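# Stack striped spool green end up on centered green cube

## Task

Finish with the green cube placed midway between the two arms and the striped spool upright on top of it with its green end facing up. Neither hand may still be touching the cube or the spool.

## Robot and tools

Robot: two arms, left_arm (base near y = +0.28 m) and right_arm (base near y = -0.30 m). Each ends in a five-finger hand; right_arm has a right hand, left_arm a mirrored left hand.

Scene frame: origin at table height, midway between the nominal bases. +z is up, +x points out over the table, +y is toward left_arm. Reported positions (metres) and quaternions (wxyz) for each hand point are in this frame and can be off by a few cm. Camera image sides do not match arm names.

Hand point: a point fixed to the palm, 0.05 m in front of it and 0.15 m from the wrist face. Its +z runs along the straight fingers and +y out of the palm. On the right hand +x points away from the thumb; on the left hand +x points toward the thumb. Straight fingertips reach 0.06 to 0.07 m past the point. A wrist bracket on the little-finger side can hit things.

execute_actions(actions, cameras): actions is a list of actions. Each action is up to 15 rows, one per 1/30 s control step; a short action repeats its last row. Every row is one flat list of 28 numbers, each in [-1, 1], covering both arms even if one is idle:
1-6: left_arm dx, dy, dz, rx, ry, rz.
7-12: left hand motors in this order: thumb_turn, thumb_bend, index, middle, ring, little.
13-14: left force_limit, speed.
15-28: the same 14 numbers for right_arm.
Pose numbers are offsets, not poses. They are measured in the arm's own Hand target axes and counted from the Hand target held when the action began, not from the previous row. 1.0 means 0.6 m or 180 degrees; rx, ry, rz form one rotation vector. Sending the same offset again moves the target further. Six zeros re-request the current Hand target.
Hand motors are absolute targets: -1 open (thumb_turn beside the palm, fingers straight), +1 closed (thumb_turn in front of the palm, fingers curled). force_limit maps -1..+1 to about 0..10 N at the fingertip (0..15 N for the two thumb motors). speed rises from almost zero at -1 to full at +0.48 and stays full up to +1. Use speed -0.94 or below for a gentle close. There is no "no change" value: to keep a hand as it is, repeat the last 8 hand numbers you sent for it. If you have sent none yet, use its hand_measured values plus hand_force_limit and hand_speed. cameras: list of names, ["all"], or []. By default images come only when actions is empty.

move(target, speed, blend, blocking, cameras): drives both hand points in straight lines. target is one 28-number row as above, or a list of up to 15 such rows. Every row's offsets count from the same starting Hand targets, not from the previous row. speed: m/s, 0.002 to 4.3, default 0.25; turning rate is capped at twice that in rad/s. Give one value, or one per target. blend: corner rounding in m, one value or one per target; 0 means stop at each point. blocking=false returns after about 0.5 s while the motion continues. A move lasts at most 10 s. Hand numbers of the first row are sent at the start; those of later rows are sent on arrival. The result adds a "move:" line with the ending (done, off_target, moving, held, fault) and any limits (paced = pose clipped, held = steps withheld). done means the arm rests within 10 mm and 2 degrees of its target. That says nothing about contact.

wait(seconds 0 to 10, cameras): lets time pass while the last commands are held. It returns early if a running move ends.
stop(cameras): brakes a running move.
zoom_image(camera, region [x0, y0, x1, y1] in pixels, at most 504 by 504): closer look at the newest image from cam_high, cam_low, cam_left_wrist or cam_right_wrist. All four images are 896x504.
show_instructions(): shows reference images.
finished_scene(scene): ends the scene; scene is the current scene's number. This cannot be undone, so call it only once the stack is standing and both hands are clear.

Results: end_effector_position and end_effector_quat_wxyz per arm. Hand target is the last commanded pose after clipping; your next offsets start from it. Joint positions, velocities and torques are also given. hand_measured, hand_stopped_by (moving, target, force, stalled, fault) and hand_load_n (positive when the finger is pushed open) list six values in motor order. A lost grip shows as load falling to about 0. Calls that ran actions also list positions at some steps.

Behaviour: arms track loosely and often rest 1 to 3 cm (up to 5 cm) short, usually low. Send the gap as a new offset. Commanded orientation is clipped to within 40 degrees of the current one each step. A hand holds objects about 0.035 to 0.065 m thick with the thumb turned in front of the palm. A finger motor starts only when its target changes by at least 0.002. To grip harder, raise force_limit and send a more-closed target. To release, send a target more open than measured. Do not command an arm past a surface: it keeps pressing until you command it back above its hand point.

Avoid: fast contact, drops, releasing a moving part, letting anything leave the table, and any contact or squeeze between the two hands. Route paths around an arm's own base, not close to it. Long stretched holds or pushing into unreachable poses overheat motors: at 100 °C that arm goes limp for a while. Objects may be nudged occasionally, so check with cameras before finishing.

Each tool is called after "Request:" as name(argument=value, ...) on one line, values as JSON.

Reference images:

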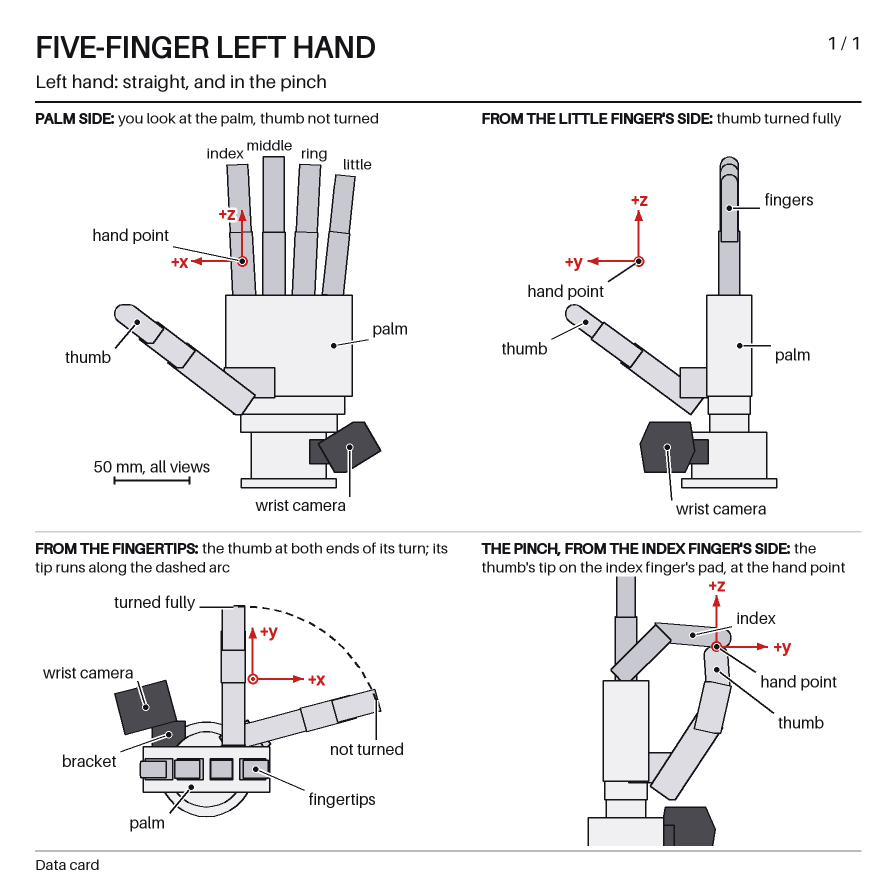

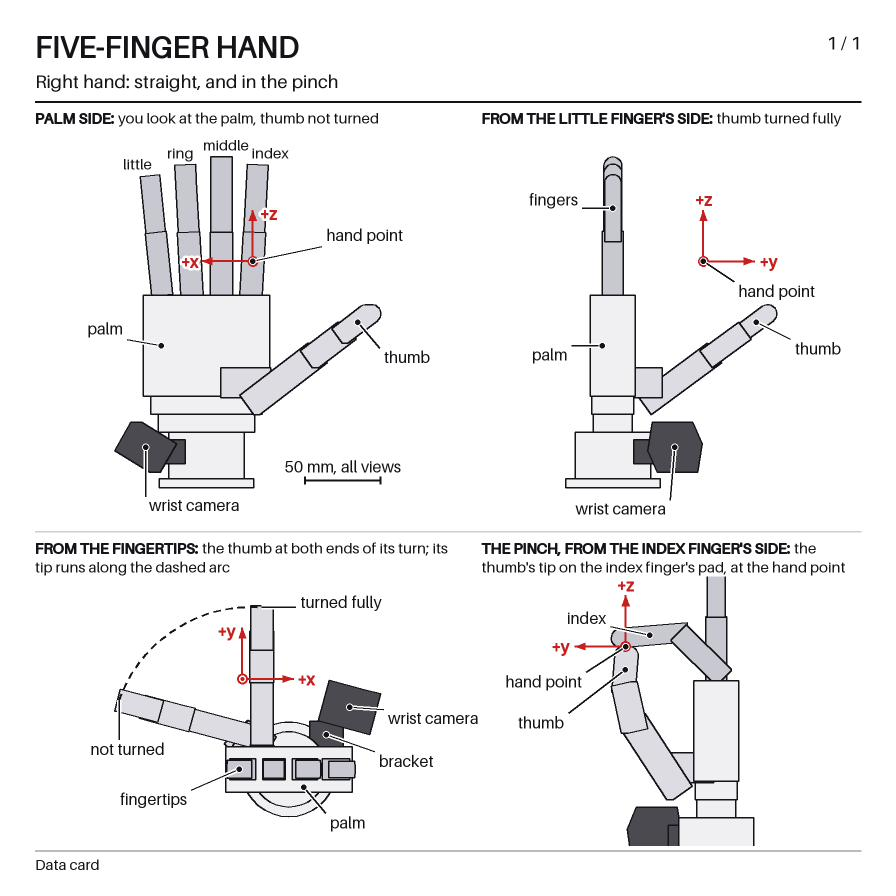

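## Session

Request:
execute_actions(actions=[])

Scene clock: 0.00 s.
left_arm: end_effector_position=(+0.3949, +0.3780, +0.1669) hand_measured=(-1.000, -1.000, -1.000, -1.000, -1.000, -1.000) hand_load_n=(+0.0, +0.0, +0.0, +0.0, +0.0, +0.0) hand_stopped_by=(target, target, target, target, target, target) hand_force_limit=0.00 hand_speed=-0.80 end_effector_quat_wxyz=(+0.157, -0.559, +0.814, -0.031) | right_arm: end_effector_position=(+0.6216, -0.0508, +0.2354) hand_measured=(-1.000, -1.000, -1.000, -1.000, -1.000, -1.000) hand_load_n=(+0.0, +0.0, +0.0, +0.0, +0.0, +0.0) hand_stopped_by=(target, target, target, target, target, target) hand_force_limit=0.00 hand_speed=-0.80 end_effector_quat_wxyz=(+0.096, -0.496, +0.719, -0.478)
Joint positions: left_arm=[0.222 1.305 1.049 -0.998 -0.058 0.597] | right_arm=[0.539 2.048 2.044 -1.153 0.96 0.673]
Joint velocities: within noise
Joint torques (N m): no reading
Heat: left arm: hottest elbow 23 °C; right arm: hottest elbow 32 °C.
Hand target: left_arm +0.4021, +0.3796, +0.1726; +0.164, -0.558, +0.813, -0.034 | right_arm +0.6265, -0.0478, +0.2341; +0.098, -0.495, +0.719, -0.478

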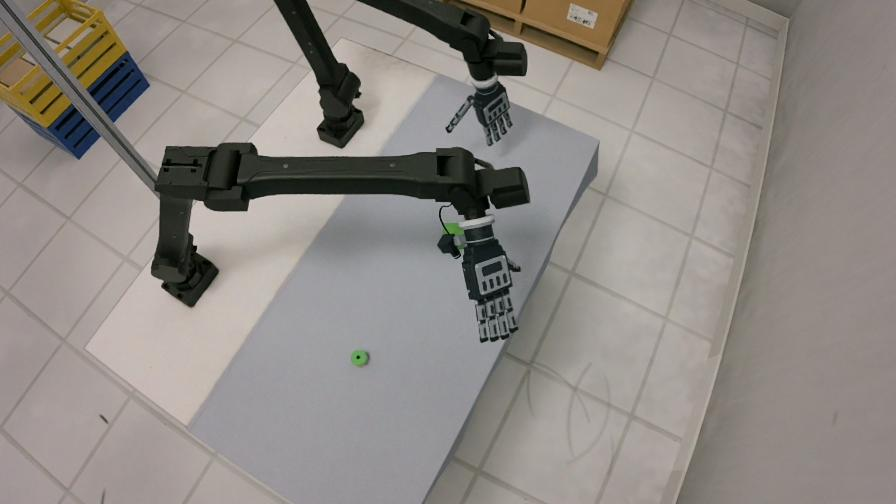

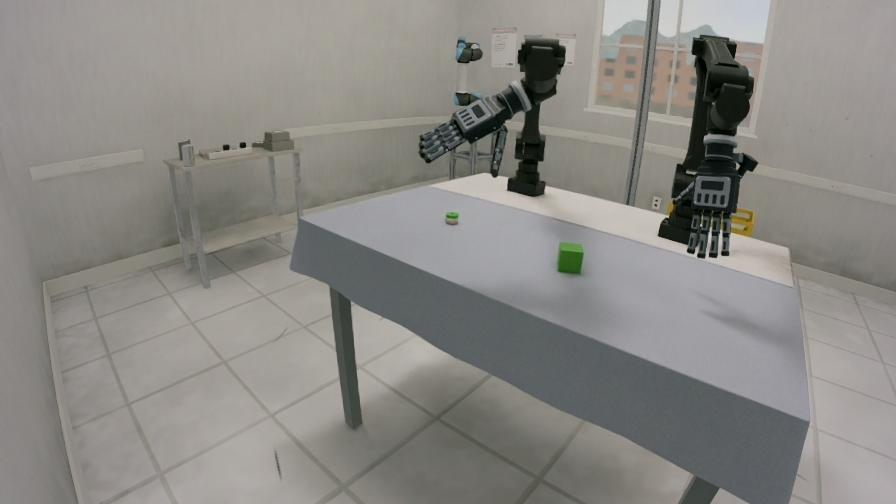

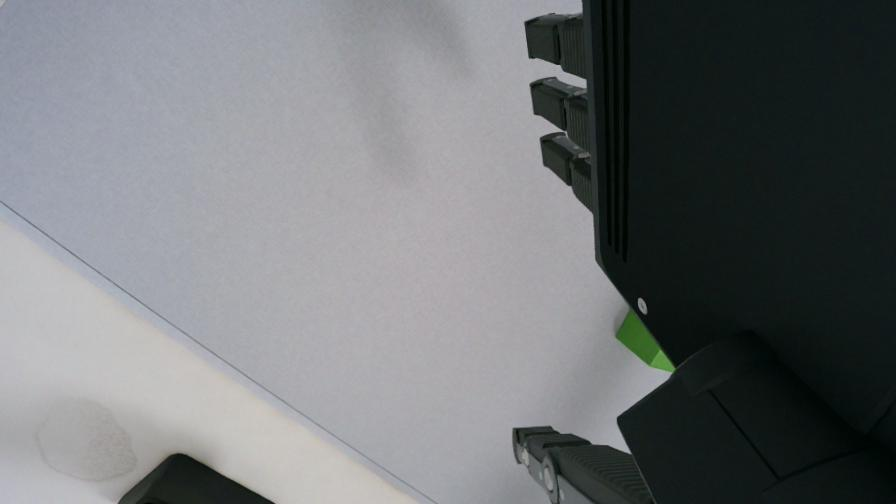

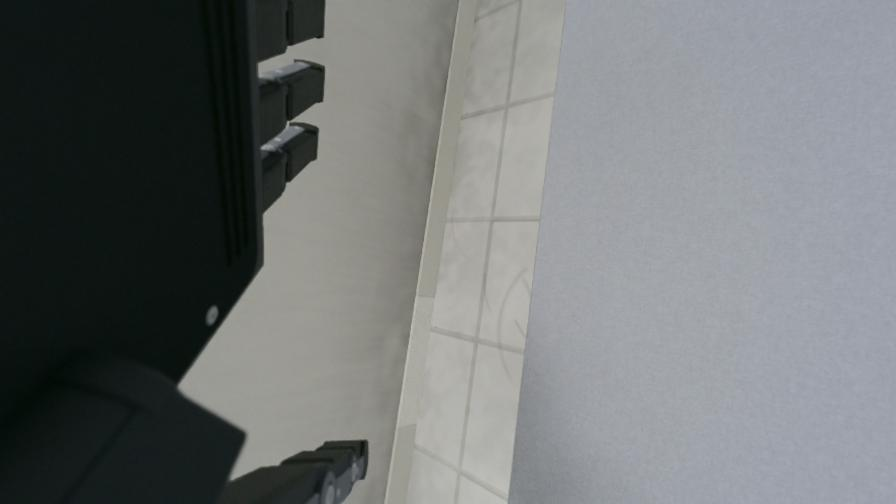

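Request:
zoom_image(camera="cam_low", region=[420, 190, 600, 290])

Request:
zoom_image(camera="cam_high", region=[320, 320, 400, 390])

Scaled by 2.800.

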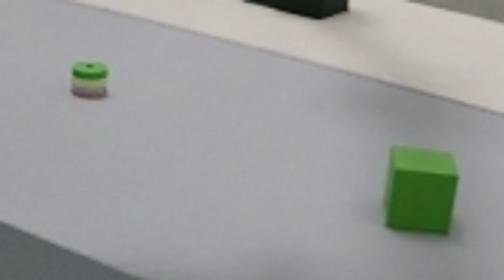

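Scaled by 6.300.

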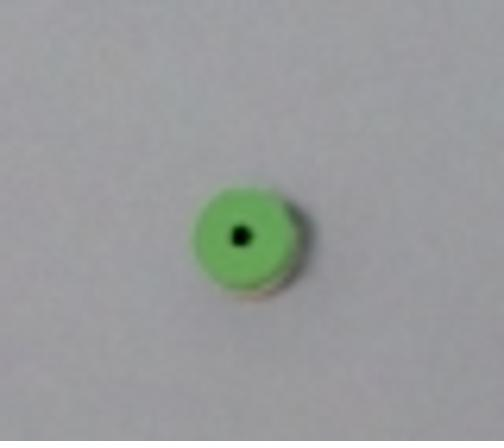

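Request:
move(target=[0.3548,-0.219,-0.043,0.1986,0.0649,-0.0369,1,-1,-0.5,-0.5,-1,-1,-0.2,-0.2,0.4398,0.2637,0.0562,0.0253,-0.2147,-0.0204,1,-1,-0.5,-0.5,-1,-1,-0.2,-0.2], speed=0.2, cameras=["all"])

Scene clock: 64.03 s.
left_arm: end_effector_position=(+0.4470, +0.1365, +0.1840) hand_measured=(+1.000, -1.000, -0.500, -0.500, -1.000, -1.000) hand_load_n=(+0.0, +0.0, +0.0, +0.0, +0.0, +0.0) hand_stopped_by=(target, target, target, target, target, target) hand_force_limit=-0.20 hand_speed=-0.20 end_effector_quat_wxyz=(+0.245, -0.519, +0.744, -0.343) | right_arm: end_effector_position=(+0.4199, -0.2652, +0.1773) hand_measured=(+1.000, -1.000, -0.500, -0.500, -1.000, -1.000) hand_load_n=(+0.0, +0.0, +0.0, +0.0, +0.0, +0.0) hand_stopped_by=(target, target, target, target, target, target) hand_force_limit=-0.20 hand_speed=-0.20 end_effector_quat_wxyz=(-0.333, +0.646, -0.614, +0.309)
Joint positions: left_arm=[-0.226 1.105 0.783 -0.381 0.087 0.084] | right_arm=[-0.001 1.184 0.775 -0.221 -0.061 -0.032]
Joint torques (N m): left_arm=[-0.03 -7.88 6.95 2.37 -0.09 -0.12] | right_arm=[-0.03 -8.94 9.29 2.3 -0.14 -0.04]
Heat: left arm: hottest elbow 26 °C; right arm: hottest elbow 40 °C.
Hand target: left_arm +0.4432, +0.1316, +0.1797; +0.242, -0.520, +0.742, -0.346 | right_arm +0.4198, -0.2718, +0.1797; -0.335, +0.643, -0.611, +0.317
Off the commanded pose: left_arm 0.007 m, 1 deg | right_arm 0.007 m, 1 deg.
move: done

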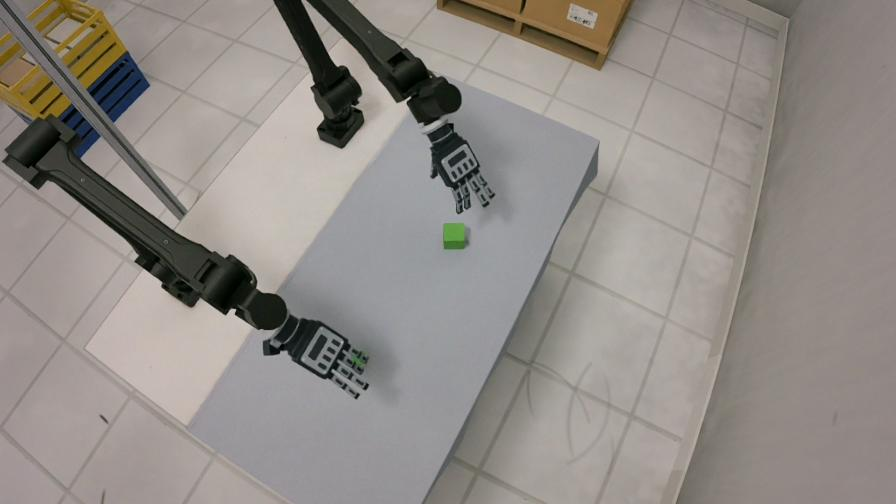

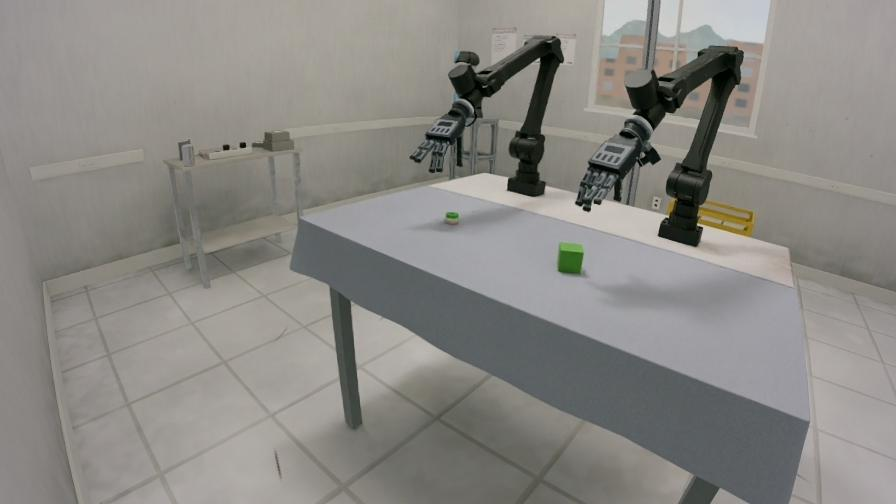

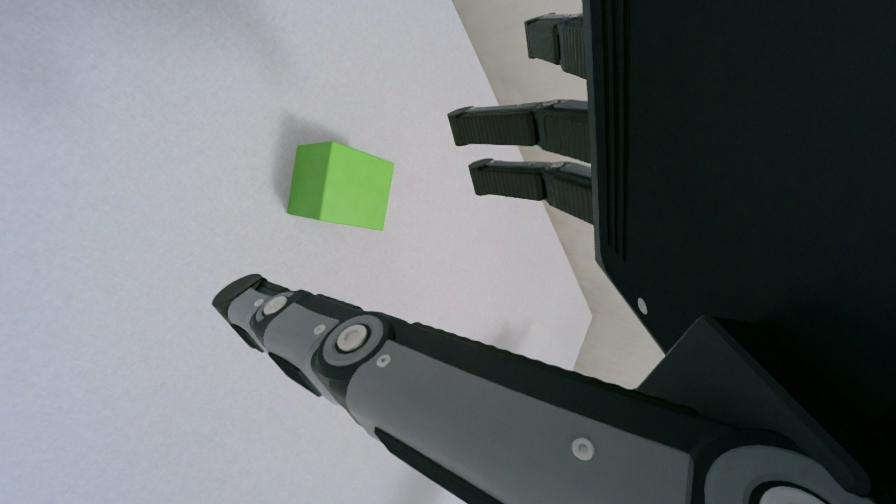

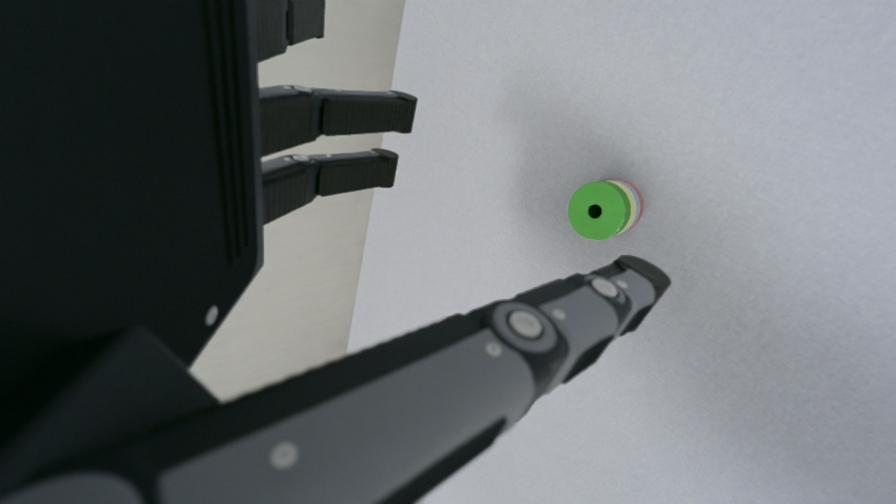

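Request:
move(target=[0.0133,0.0103,0.0913,0,0.1404,0.1178,1,-1,-0.5,-0.5,-1,-1,-0.2,-0.2,-0.0733,0.0348,0.0957,0,0,0,1,-1,-0.5,-0.5,-1,-1,-0.2,-0.2], speed=0.15, cameras=["cam_left_wrist","cam_right_wrist"])

Scene clock: 110.70 s.
left_arm: end_effector_position=(+0.4544, +0.1078, +0.1259) hand_measured=(+1.000, -1.000, -0.500, -0.500, -1.000, -1.000) hand_load_n=(+0.0, +0.5, +0.0, +0.0, +0.0, +0.0) hand_stopped_by=(target, target, target, target, target, target) hand_force_limit=-0.20 hand_speed=-0.20 end_effector_quat_wxyz=(+0.120, -0.294, +0.861, -0.397) | right_arm: end_effector_position=(+0.4516, -0.2339, +0.1393) hand_measured=(+1.000, -1.000, -0.500, -0.500, -1.000, -1.000) hand_load_n=(+0.0, +0.0, +0.0, +0.0, +0.0, -0.5) hand_stopped_by=(target, target, target, target, target, target) hand_force_limit=-0.20 hand_speed=-0.20 end_effector_quat_wxyz=(-0.335, +0.640, -0.610, +0.324)
Joint positions: left_arm=[-0.157 1.366 0.861 -0.386 0.565 0.549] | right_arm=[0.092 1.323 0.766 -0.045 0.033 0.015]
Joint torques (N m): left_arm=[1.79 -9.17 10.7 1.28 0.42 0.22] | right_arm=[2.08 -7.94 9.18 2.33 0.14 0.22]
Heat: left arm: hottest elbow 28 °C; right arm: hottest elbow 39 °C.
Hand target: left_arm +0.4761, +0.1110, +0.1398; +0.134, -0.288, +0.859, -0.401 | right_arm +0.4527, -0.2261, +0.1299; -0.335, +0.643, -0.611, +0.318
Off the commanded pose: left_arm 0.026 m, 2 deg | right_arm 0.012 m, 1 deg.
move: off_target (left_arm, right_arm)
Images, in order (width x height): cam_left_wrist 896x504, cam_right_wrist 896x504.

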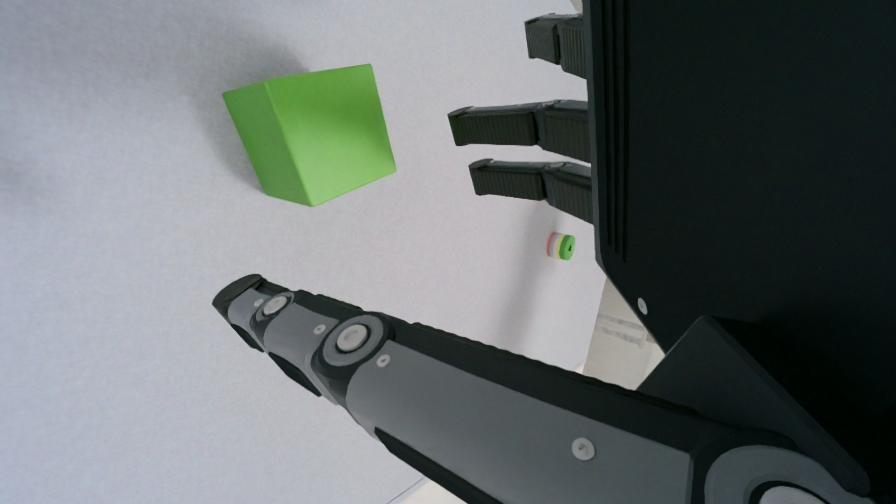

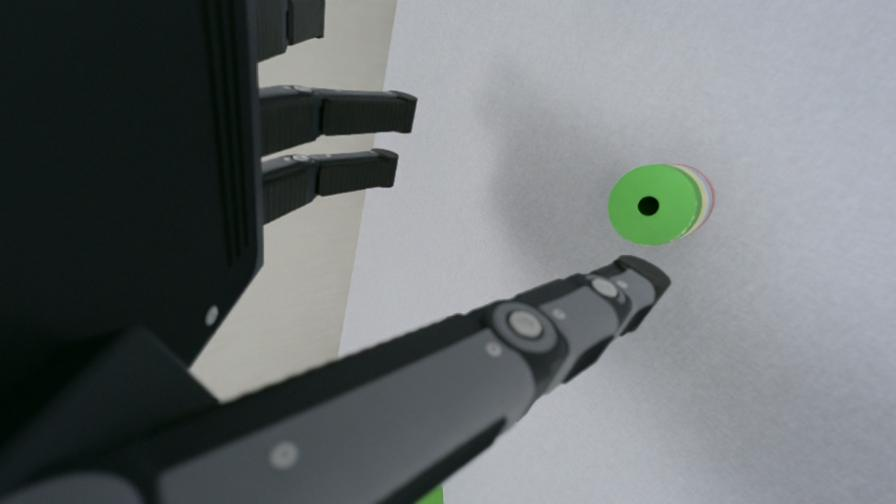

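Request:
move(target=[0.0028,0.0148,0.086,0,0.017,0.0143,1,-1,-0.5,-0.5,-1,-1,-0.2,-0.2,-0.0255,0.0607,0.0733,0,0,0,1,-1,-0.5,-0.5,-1,-1,-0.2,-0.2], speed=0.1, cameras=["cam_left_wrist","cam_right_wrist"])

Scene clock: 179.13 s.
left_arm: end_effector_position=(+0.4731, +0.0929, +0.0878) hand_measured=(+1.000, -1.000, -0.500, -0.500, -1.000, -1.000) hand_load_n=(+0.0, +0.0, +0.0, +0.0, +0.0, +0.0) hand_stopped_by=(target, target, target, target, target, target) hand_force_limit=-0.20 hand_speed=-0.20 end_effector_quat_wxyz=(+0.103, -0.278, +0.869, -0.396) | right_arm: end_effector_position=(+0.4685, -0.2179, +0.0859) hand_measured=(+1.000, -1.000, -0.500, -0.500, -1.000, -1.000) hand_load_n=(+0.0, +0.0, +0.0, -0.5, -0.5, +0.0) hand_stopped_by=(target, target, target, target, target, target) hand_force_limit=-0.20 hand_speed=-0.20 end_effector_quat_wxyz=(-0.336, +0.640, -0.610, +0.325)
Joint positions: left_arm=[-0.179 1.5 0.89 -0.311 0.579 0.569] | right_arm=[0.128 1.474 0.742 0.132 0.063 0.036]
Joint torques (N m): left_arm=[-0.09 -10.7 10.04 1.94 0.45 0.16] | right_arm=[2.08 -9.17 7.97 2.33 0.15 0.23]
Heat: left arm: hottest elbow 33 °C; right arm: hottest elbow 38 °C.
Hand target: left_arm +0.4953, +0.0830, +0.1000; +0.120, -0.258, +0.869, -0.406 | right_arm +0.4670, -0.2099, +0.0749; -0.335, +0.643, -0.611, +0.318
Off the commanded pose: left_arm 0.027 m, 3 deg | right_arm 0.014 m, 1 deg.
move: off_target (left_arm, right_arm)
Images, in order (width x height): cam_left_wrist 896x504, cam_right_wrist 896x504.

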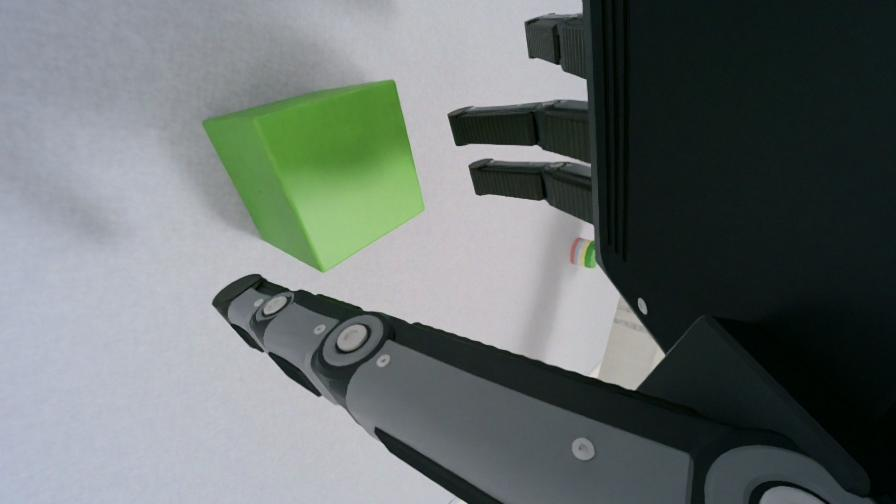

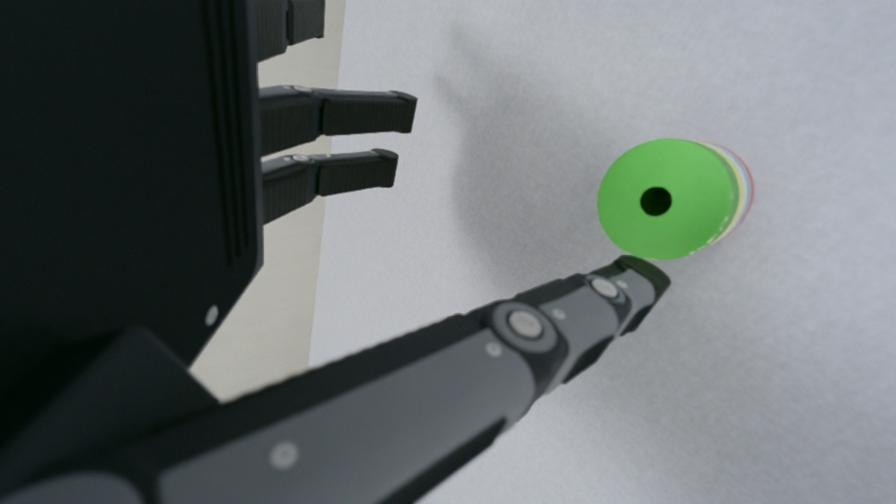

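Request:
move(target=[[-0.0043,-0.0045,0.026,0,0,0,1,-1,-0.5,-0.5,-1,-1,-0.2,-0.2,0.0117,0.015,-0.015,0,0,0,1,-1,-0.5,-0.5,-1,-1,-0.2,-0.2],[-0.0043,0.0165,0.0435,0,0,0,1,-1,-0.5,-0.5,-1,-1,-0.2,-0.2,0.0117,0.048,-0.0017,0,0,0,1,-1,-0.5,-0.5,-1,-1,-0.2,-0.2]], speed=0.08, blend=0.005, cameras=["cam_left_wrist","cam_right_wrist"])

Scene clock: 238.47 s.
left_arm: end_effector_position=(+0.4885, +0.0822, +0.0693) hand_measured=(+1.000, -1.000, -0.500, -0.500, -1.000, -1.000) hand_load_n=(+0.0, +0.0, +0.0, +0.0, +0.0, +0.0) hand_stopped_by=(target, target, target, target, target, target) hand_force_limit=-0.20 hand_speed=-0.20 end_effector_quat_wxyz=(+0.110, -0.268, +0.870, -0.399) | right_arm: end_effector_position=(+0.4524, -0.2184, +0.0638) hand_measured=(+1.000, -1.000, -0.500, -0.500, -1.000, -1.000) hand_load_n=(+0.0, +0.0, +0.0, +0.0, +0.0, +0.0) hand_stopped_by=(target, target, target, target, target, target) hand_force_limit=-0.20 hand_speed=-0.20 end_effector_quat_wxyz=(-0.339, +0.641, -0.608, +0.323)
Joint positions: left_arm=[-0.197 1.568 0.905 -0.236 0.575 0.569] | right_arm=[0.128 1.488 0.674 0.217 0.056 0.036]
Joint torques (N m): left_arm=[-0.03 -11.58 9.06 2.02 0.2 0.03] | right_arm=[1.03 -8.7 7.2 2.32 -0.07 0.13]
Heat: left arm: hottest elbow 32 °C; right arm: hottest elbow 38 °C.
Hand target: left_arm +0.5049, +0.0729, +0.0757; +0.120, -0.258, +0.869, -0.406 | right_arm +0.4498, -0.2179, +0.0516; -0.335, +0.643, -0.611, +0.317
Off the commanded pose: left_arm 0.020 m, 2 deg | right_arm 0.012 m, 1 deg.
move: off_target (left_arm, right_arm)
Images, in order (width x height): cam_left_wrist 896x504, cam_right_wrist 896x504.

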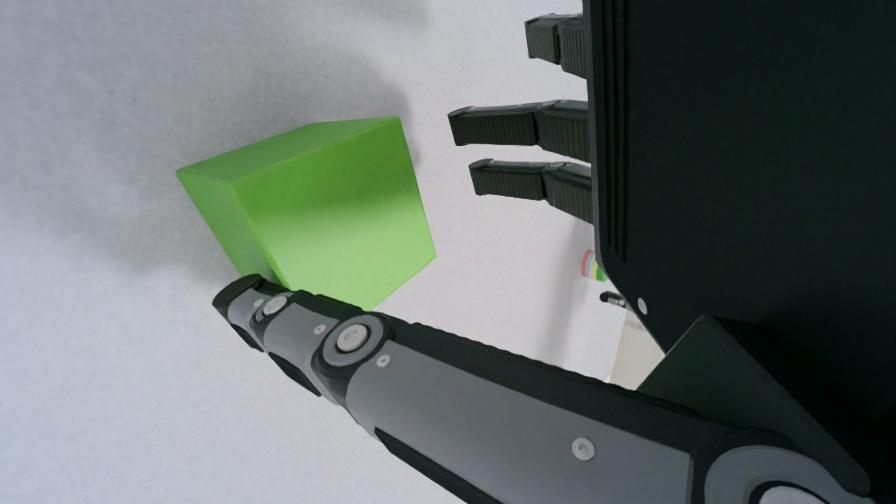

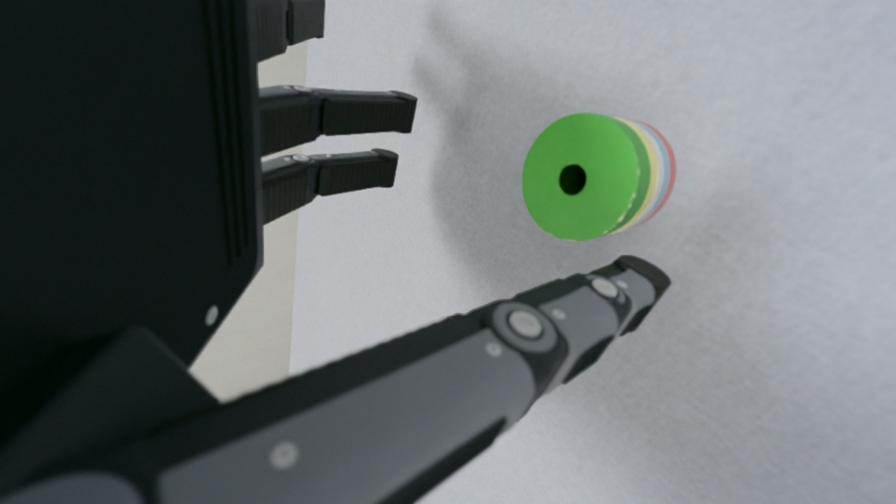

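Request:
move(target=[0.01,0.0318,0.0203,0,0,0,1,-1,-0.5,-0.5,-1,-1,-0.2,-0.2,0.0167,0.0312,0.0077,0,0,0,1,-1,-0.5,-0.5,-1,-1,-0.2,-0.2], speed=0.05, cameras=["cam_left_wrist","cam_right_wrist"])

Scene clock: 277.77 s.
left_arm: end_effector_position=(+0.5014, +0.0786, +0.0635) hand_measured=(+1.000, -1.000, -0.500, -0.500, -1.000, -1.000) hand_load_n=(+0.0, +0.0, +0.0, +0.0, +0.0, +0.0) hand_stopped_by=(target, target, target, target, target, target) hand_force_limit=-0.20 hand_speed=-0.20 end_effector_quat_wxyz=(+0.127, -0.259, +0.866, -0.408) | right_arm: end_effector_position=(+0.4451, -0.2203, +0.0456) hand_measured=(+1.000, -1.000, -0.500, -0.500, -1.000, -1.000) hand_load_n=(+0.0, +0.0, +0.0, +0.0, +0.5, +0.0) hand_stopped_by=(target, target, target, target, target, target) hand_force_limit=-0.20 hand_speed=-0.20 end_effector_quat_wxyz=(-0.343, +0.642, -0.608, +0.318)
Joint positions: left_arm=[-0.2 1.595 0.905 -0.167 0.571 0.569] | right_arm=[0.118 1.519 0.638 0.284 0.035 0.034]
Joint torques (N m): left_arm=[-0.26 -11.46 6.13 2.03 0.18 -0.01] | right_arm=[-0.09 -8.7 6.75 2.36 -0.08 -0.01]
Heat: left arm: hottest elbow 32 °C; right arm: hottest elbow 36 °C.
Hand target: left_arm +0.4982, +0.0721, +0.0531; +0.120, -0.258, +0.869, -0.405 | right_arm +0.4434, -0.2281, +0.0337; -0.335, +0.643, -0.611, +0.317
Off the commanded pose: left_arm 0.013 m, 1 deg | right_arm 0.014 m, 1 deg.
move: off_target (left_arm, right_arm)
Images, in order (width x height): cam_left_wrist 896x504, cam_right_wrist 896x504.

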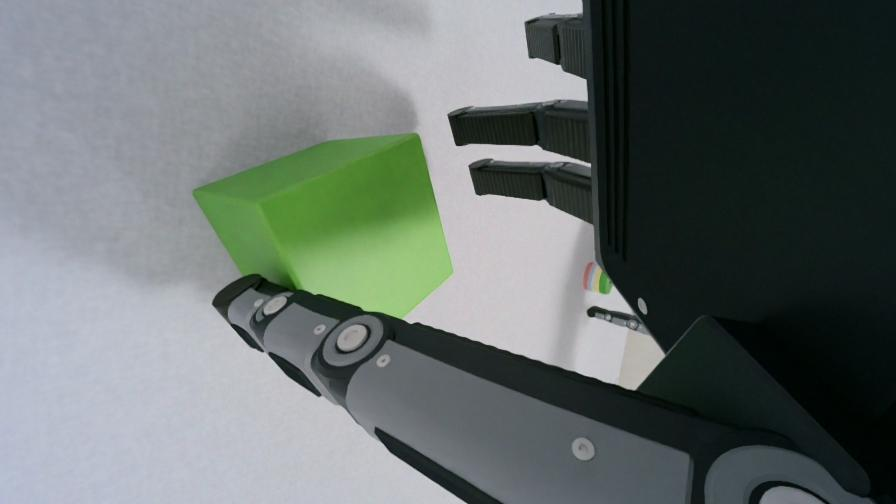

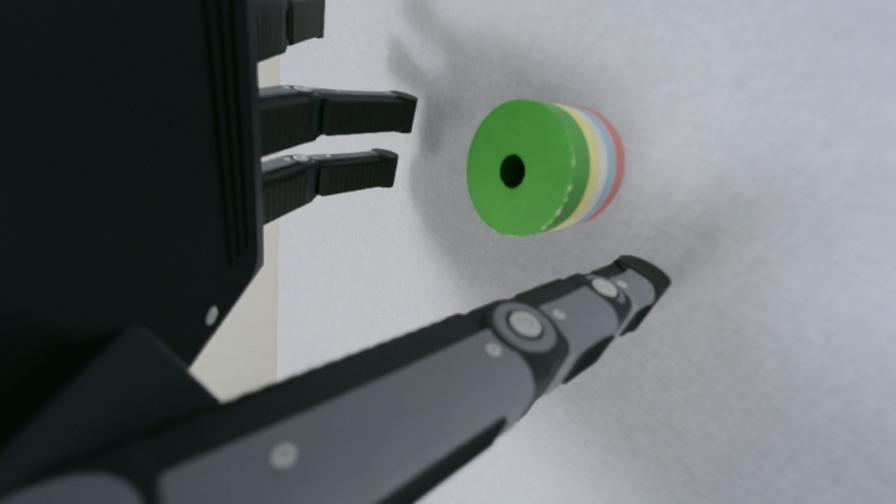

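Request:
move(target=[0.0255,0.0234,0.0061,0,0,0,1,-1,-0.5,-0.5,-1,-1,-0.2,-0.2,0.0225,0.0019,-0.0027,0,0,0,1,-1,-0.5,-0.5,-1,-1,-0.2,-0.2], speed=0.05, cameras=["cam_left_wrist","cam_right_wrist"])

Scene clock: 312.43 s.
left_arm: end_effector_position=(+0.4894, +0.0742, +0.0502) hand_measured=(+1.000, -1.000, -0.500, -0.500, -1.000, -1.000) hand_load_n=(+0.0, +0.0, +0.0, +0.0, +0.0, +0.0) hand_stopped_by=(target, target, target, target, target, target) hand_force_limit=-0.20 hand_speed=-0.20 end_effector_quat_wxyz=(+0.129, -0.254, +0.867, -0.408) | right_arm: end_effector_position=(+0.4441, -0.2340, +0.0437) hand_measured=(+1.000, -1.000, -0.500, -0.500, -1.000, -1.000) hand_load_n=(+0.0, +0.0, +0.0, +0.0, +0.0, +0.0) hand_stopped_by=(target, target, target, target, target, target) hand_force_limit=-0.20 hand_speed=-0.20 end_effector_quat_wxyz=(-0.342, +0.642, -0.609, +0.317)
Joint positions: left_arm=[-0.216 1.595 0.857 -0.109 0.562 0.564] | right_arm=[0.082 1.519 0.633 0.287 0.006 0.015]
Joint torques (N m): left_arm=[-0.15 -11.63 5.19 1.96 0.19 -0.05] | right_arm=[-0.03 -9.05 6.65 2.33 -0.09 -0.01]
Heat: left arm: hottest elbow 29 °C; right arm: hottest elbow 35 °C.
Hand target: left_arm +0.4818, +0.0689, +0.0399; +0.120, -0.258, +0.869, -0.406 | right_arm +0.4421, -0.2418, +0.0337; -0.335, +0.643, -0.611, +0.318
Off the commanded pose: left_arm 0.014 m, 1 deg | right_arm 0.013 m, 1 deg.
move: off_target (left_arm, right_arm)
Images, in order (width x height): cam_left_wrist 896x504, cam_right_wrist 896x504.

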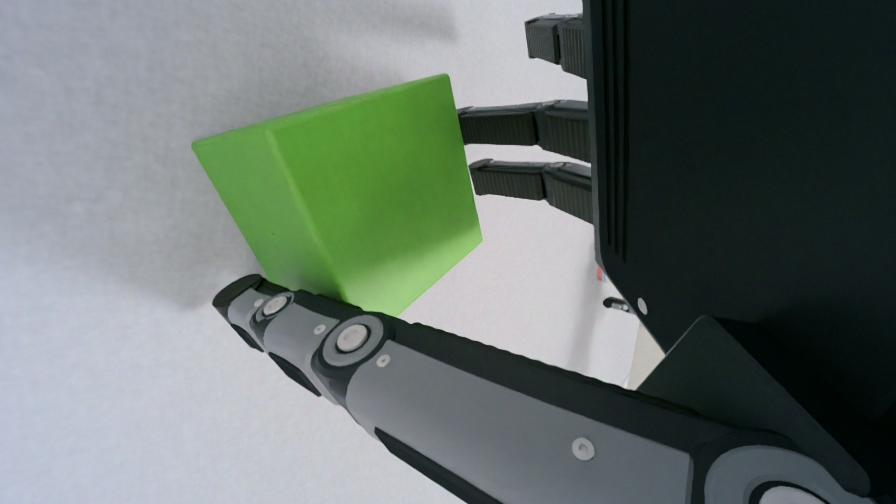

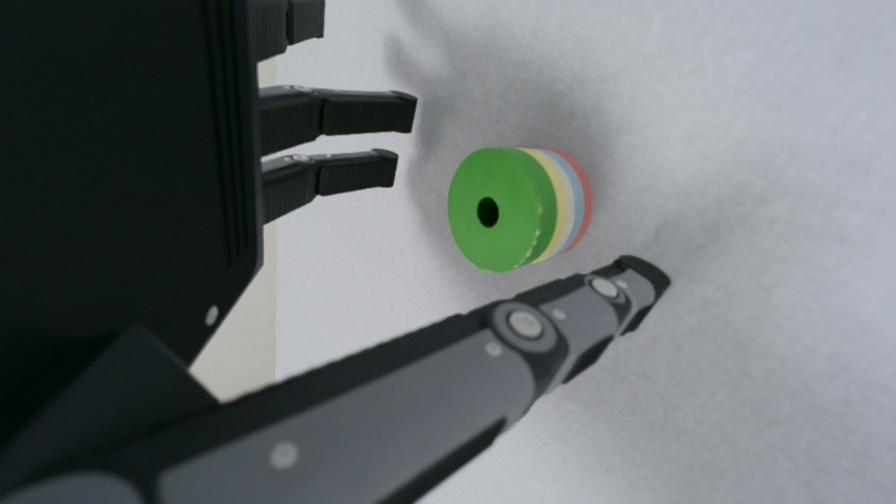

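Request:
move(target=[0,0,0,0,0,0,1,-1,0.4,0.4,-1,-1,-0.2,-0.88,0,0,0,0,0,0,1,-0.5,-0.5,-0.5,-1,-1,-0.2,-0.85], speed=0.05, cameras=["cam_left_wrist","cam_right_wrist"])

Scene clock: 331.70 s.
left_arm: end_effector_position=(+0.4896, +0.0743, +0.0502) hand_measured=(+1.000, -1.000, +0.110, +0.044, -1.000, -1.000) hand_load_n=(+0.5, +1.0, +7.0, +4.5, +0.0, +0.0) hand_stopped_by=(target, target, force, force, target, target) hand_force_limit=-0.20 hand_speed=-0.88 end_effector_quat_wxyz=(+0.130, -0.254, +0.867, -0.408) | right_arm: end_effector_position=(+0.4441, -0.2340, +0.0437) hand_measured=(+1.000, -0.500, -0.500, -0.500, -1.000, -1.000) hand_load_n=(+0.0, +0.0, +0.0, +0.0, -0.5, +0.0) hand_stopped_by=(target, target, target, target, target, target) hand_force_limit=-0.20 hand_speed=-0.85 end_effector_quat_wxyz=(-0.342, +0.642, -0.609, +0.317)
Joint positions: left_arm=[-0.216 1.595 0.857 -0.109 0.561 0.564] | right_arm=[0.082 1.519 0.633 0.287 0.006 0.015]
Joint torques (N m): left_arm=[-0.26 -11.69 5.23 2.07 0.19 -0.08] | right_arm=[-0.09 -9 6.67 2.35 -0.1 -0.02]
Heat: left arm: hottest elbow 28 °C; right arm: hottest elbow 35 °C.
Hand target: left_arm +0.4819, +0.0689, +0.0399; +0.120, -0.258, +0.869, -0.405 | right_arm +0.4421, -0.2418, +0.0337; -0.335, +0.643, -0.611, +0.318
Off the commanded pose: left_arm 0.014 m, 1 deg | right_arm 0.013 m, 1 deg.
move: off_target (left_arm, right_arm)
Images, in order (width x height): cam_left_wrist 896x504, cam_right_wrist 896x504.

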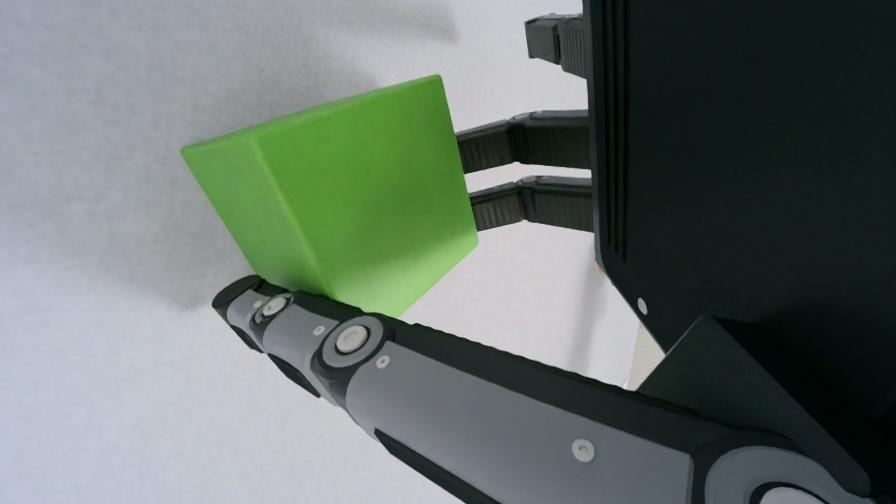

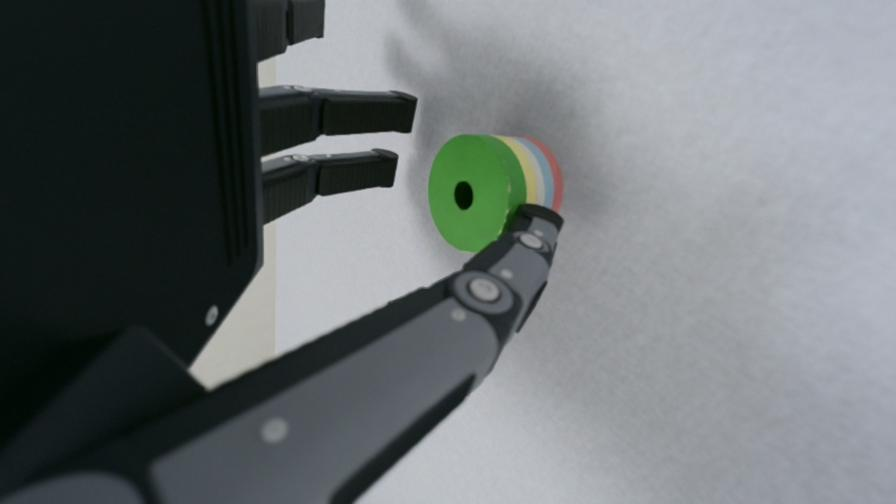

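Request:
move(target=[0,0,0,0,0,0,1,-1,0.4,0.4,-1,-1,-0.2,-0.88,0,0,0,0,0,0,1,-0.5,0.3,0.3,-1,-1,-0.2,-0.88], speed=0.05, cameras=["cam_right_wrist","cam_low"])

Scene clock: 343.43 s.
left_arm: end_effector_position=(+0.4896, +0.0743, +0.0502) hand_measured=(+1.000, -1.000, +0.110, +0.044, -1.000, -1.000) hand_load_n=(+1.0, +0.5, +7.0, +4.0, +0.0, +0.0) hand_stopped_by=(target, target, force, force, target, target) hand_force_limit=-0.20 hand_speed=-0.88 end_effector_quat_wxyz=(+0.130, -0.254, +0.867, -0.408) | right_arm: end_effector_position=(+0.4443, -0.2341, +0.0439) hand_measured=(+1.000, -0.502, +0.022, -0.046, -1.000, -1.000) hand_load_n=(-0.5, +7.0, +5.0, +4.0, +0.0, +0.0) hand_stopped_by=(target, target, force, force, target, target) hand_force_limit=-0.20 hand_speed=-0.88 end_effector_quat_wxyz=(-0.342, +0.642, -0.608, +0.318)
Joint positions: left_arm=[-0.216 1.595 0.857 -0.109 0.561 0.564] | right_arm=[0.082 1.519 0.633 0.287 0.006 0.014]
Joint torques (N m): left_arm=[-0.21 -11.63 5.22 2.06 0.19 -0.08] | right_arm=[-0.09 -9.05 6.65 2.29 -0.1 -0.02]
Heat: left arm: hottest elbow 28 °C; right arm: hottest elbow 34 °C.
Hand target: left_arm +0.4819, +0.0689, +0.0399; +0.120, -0.258, +0.869, -0.405 | right_arm +0.4421, -0.2418, +0.0337; -0.335, +0.643, -0.611, +0.318
Off the commanded pose: left_arm 0.014 m, 1 deg | right_arm 0.013 m, 1 deg.
move: off_target (left_arm, right_arm)
Images, in order (width x height): cam_low 896x504, cam_right_wrist 896x504.

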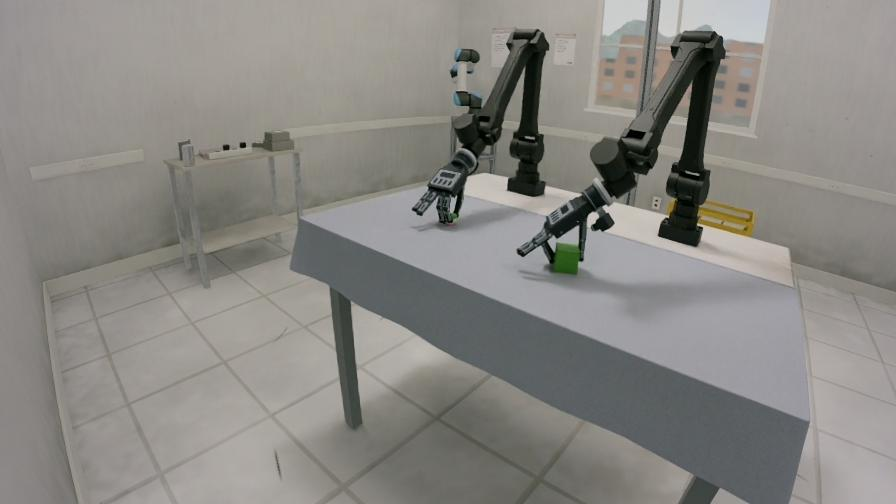

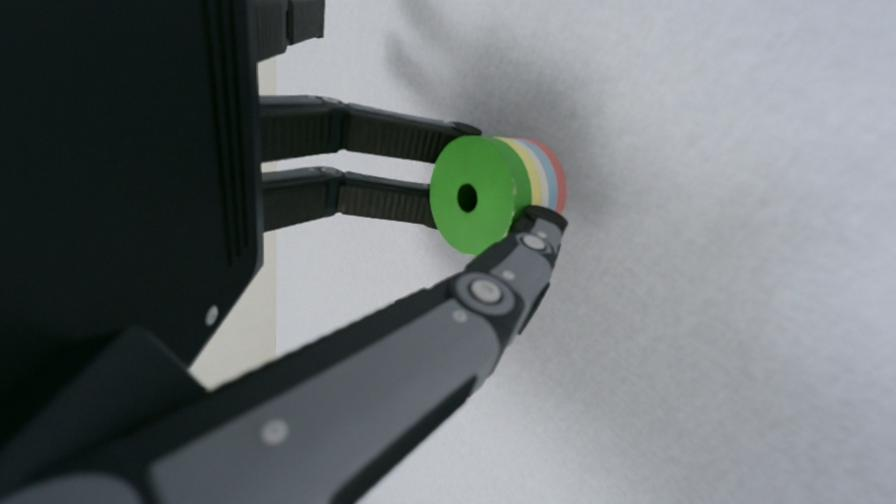

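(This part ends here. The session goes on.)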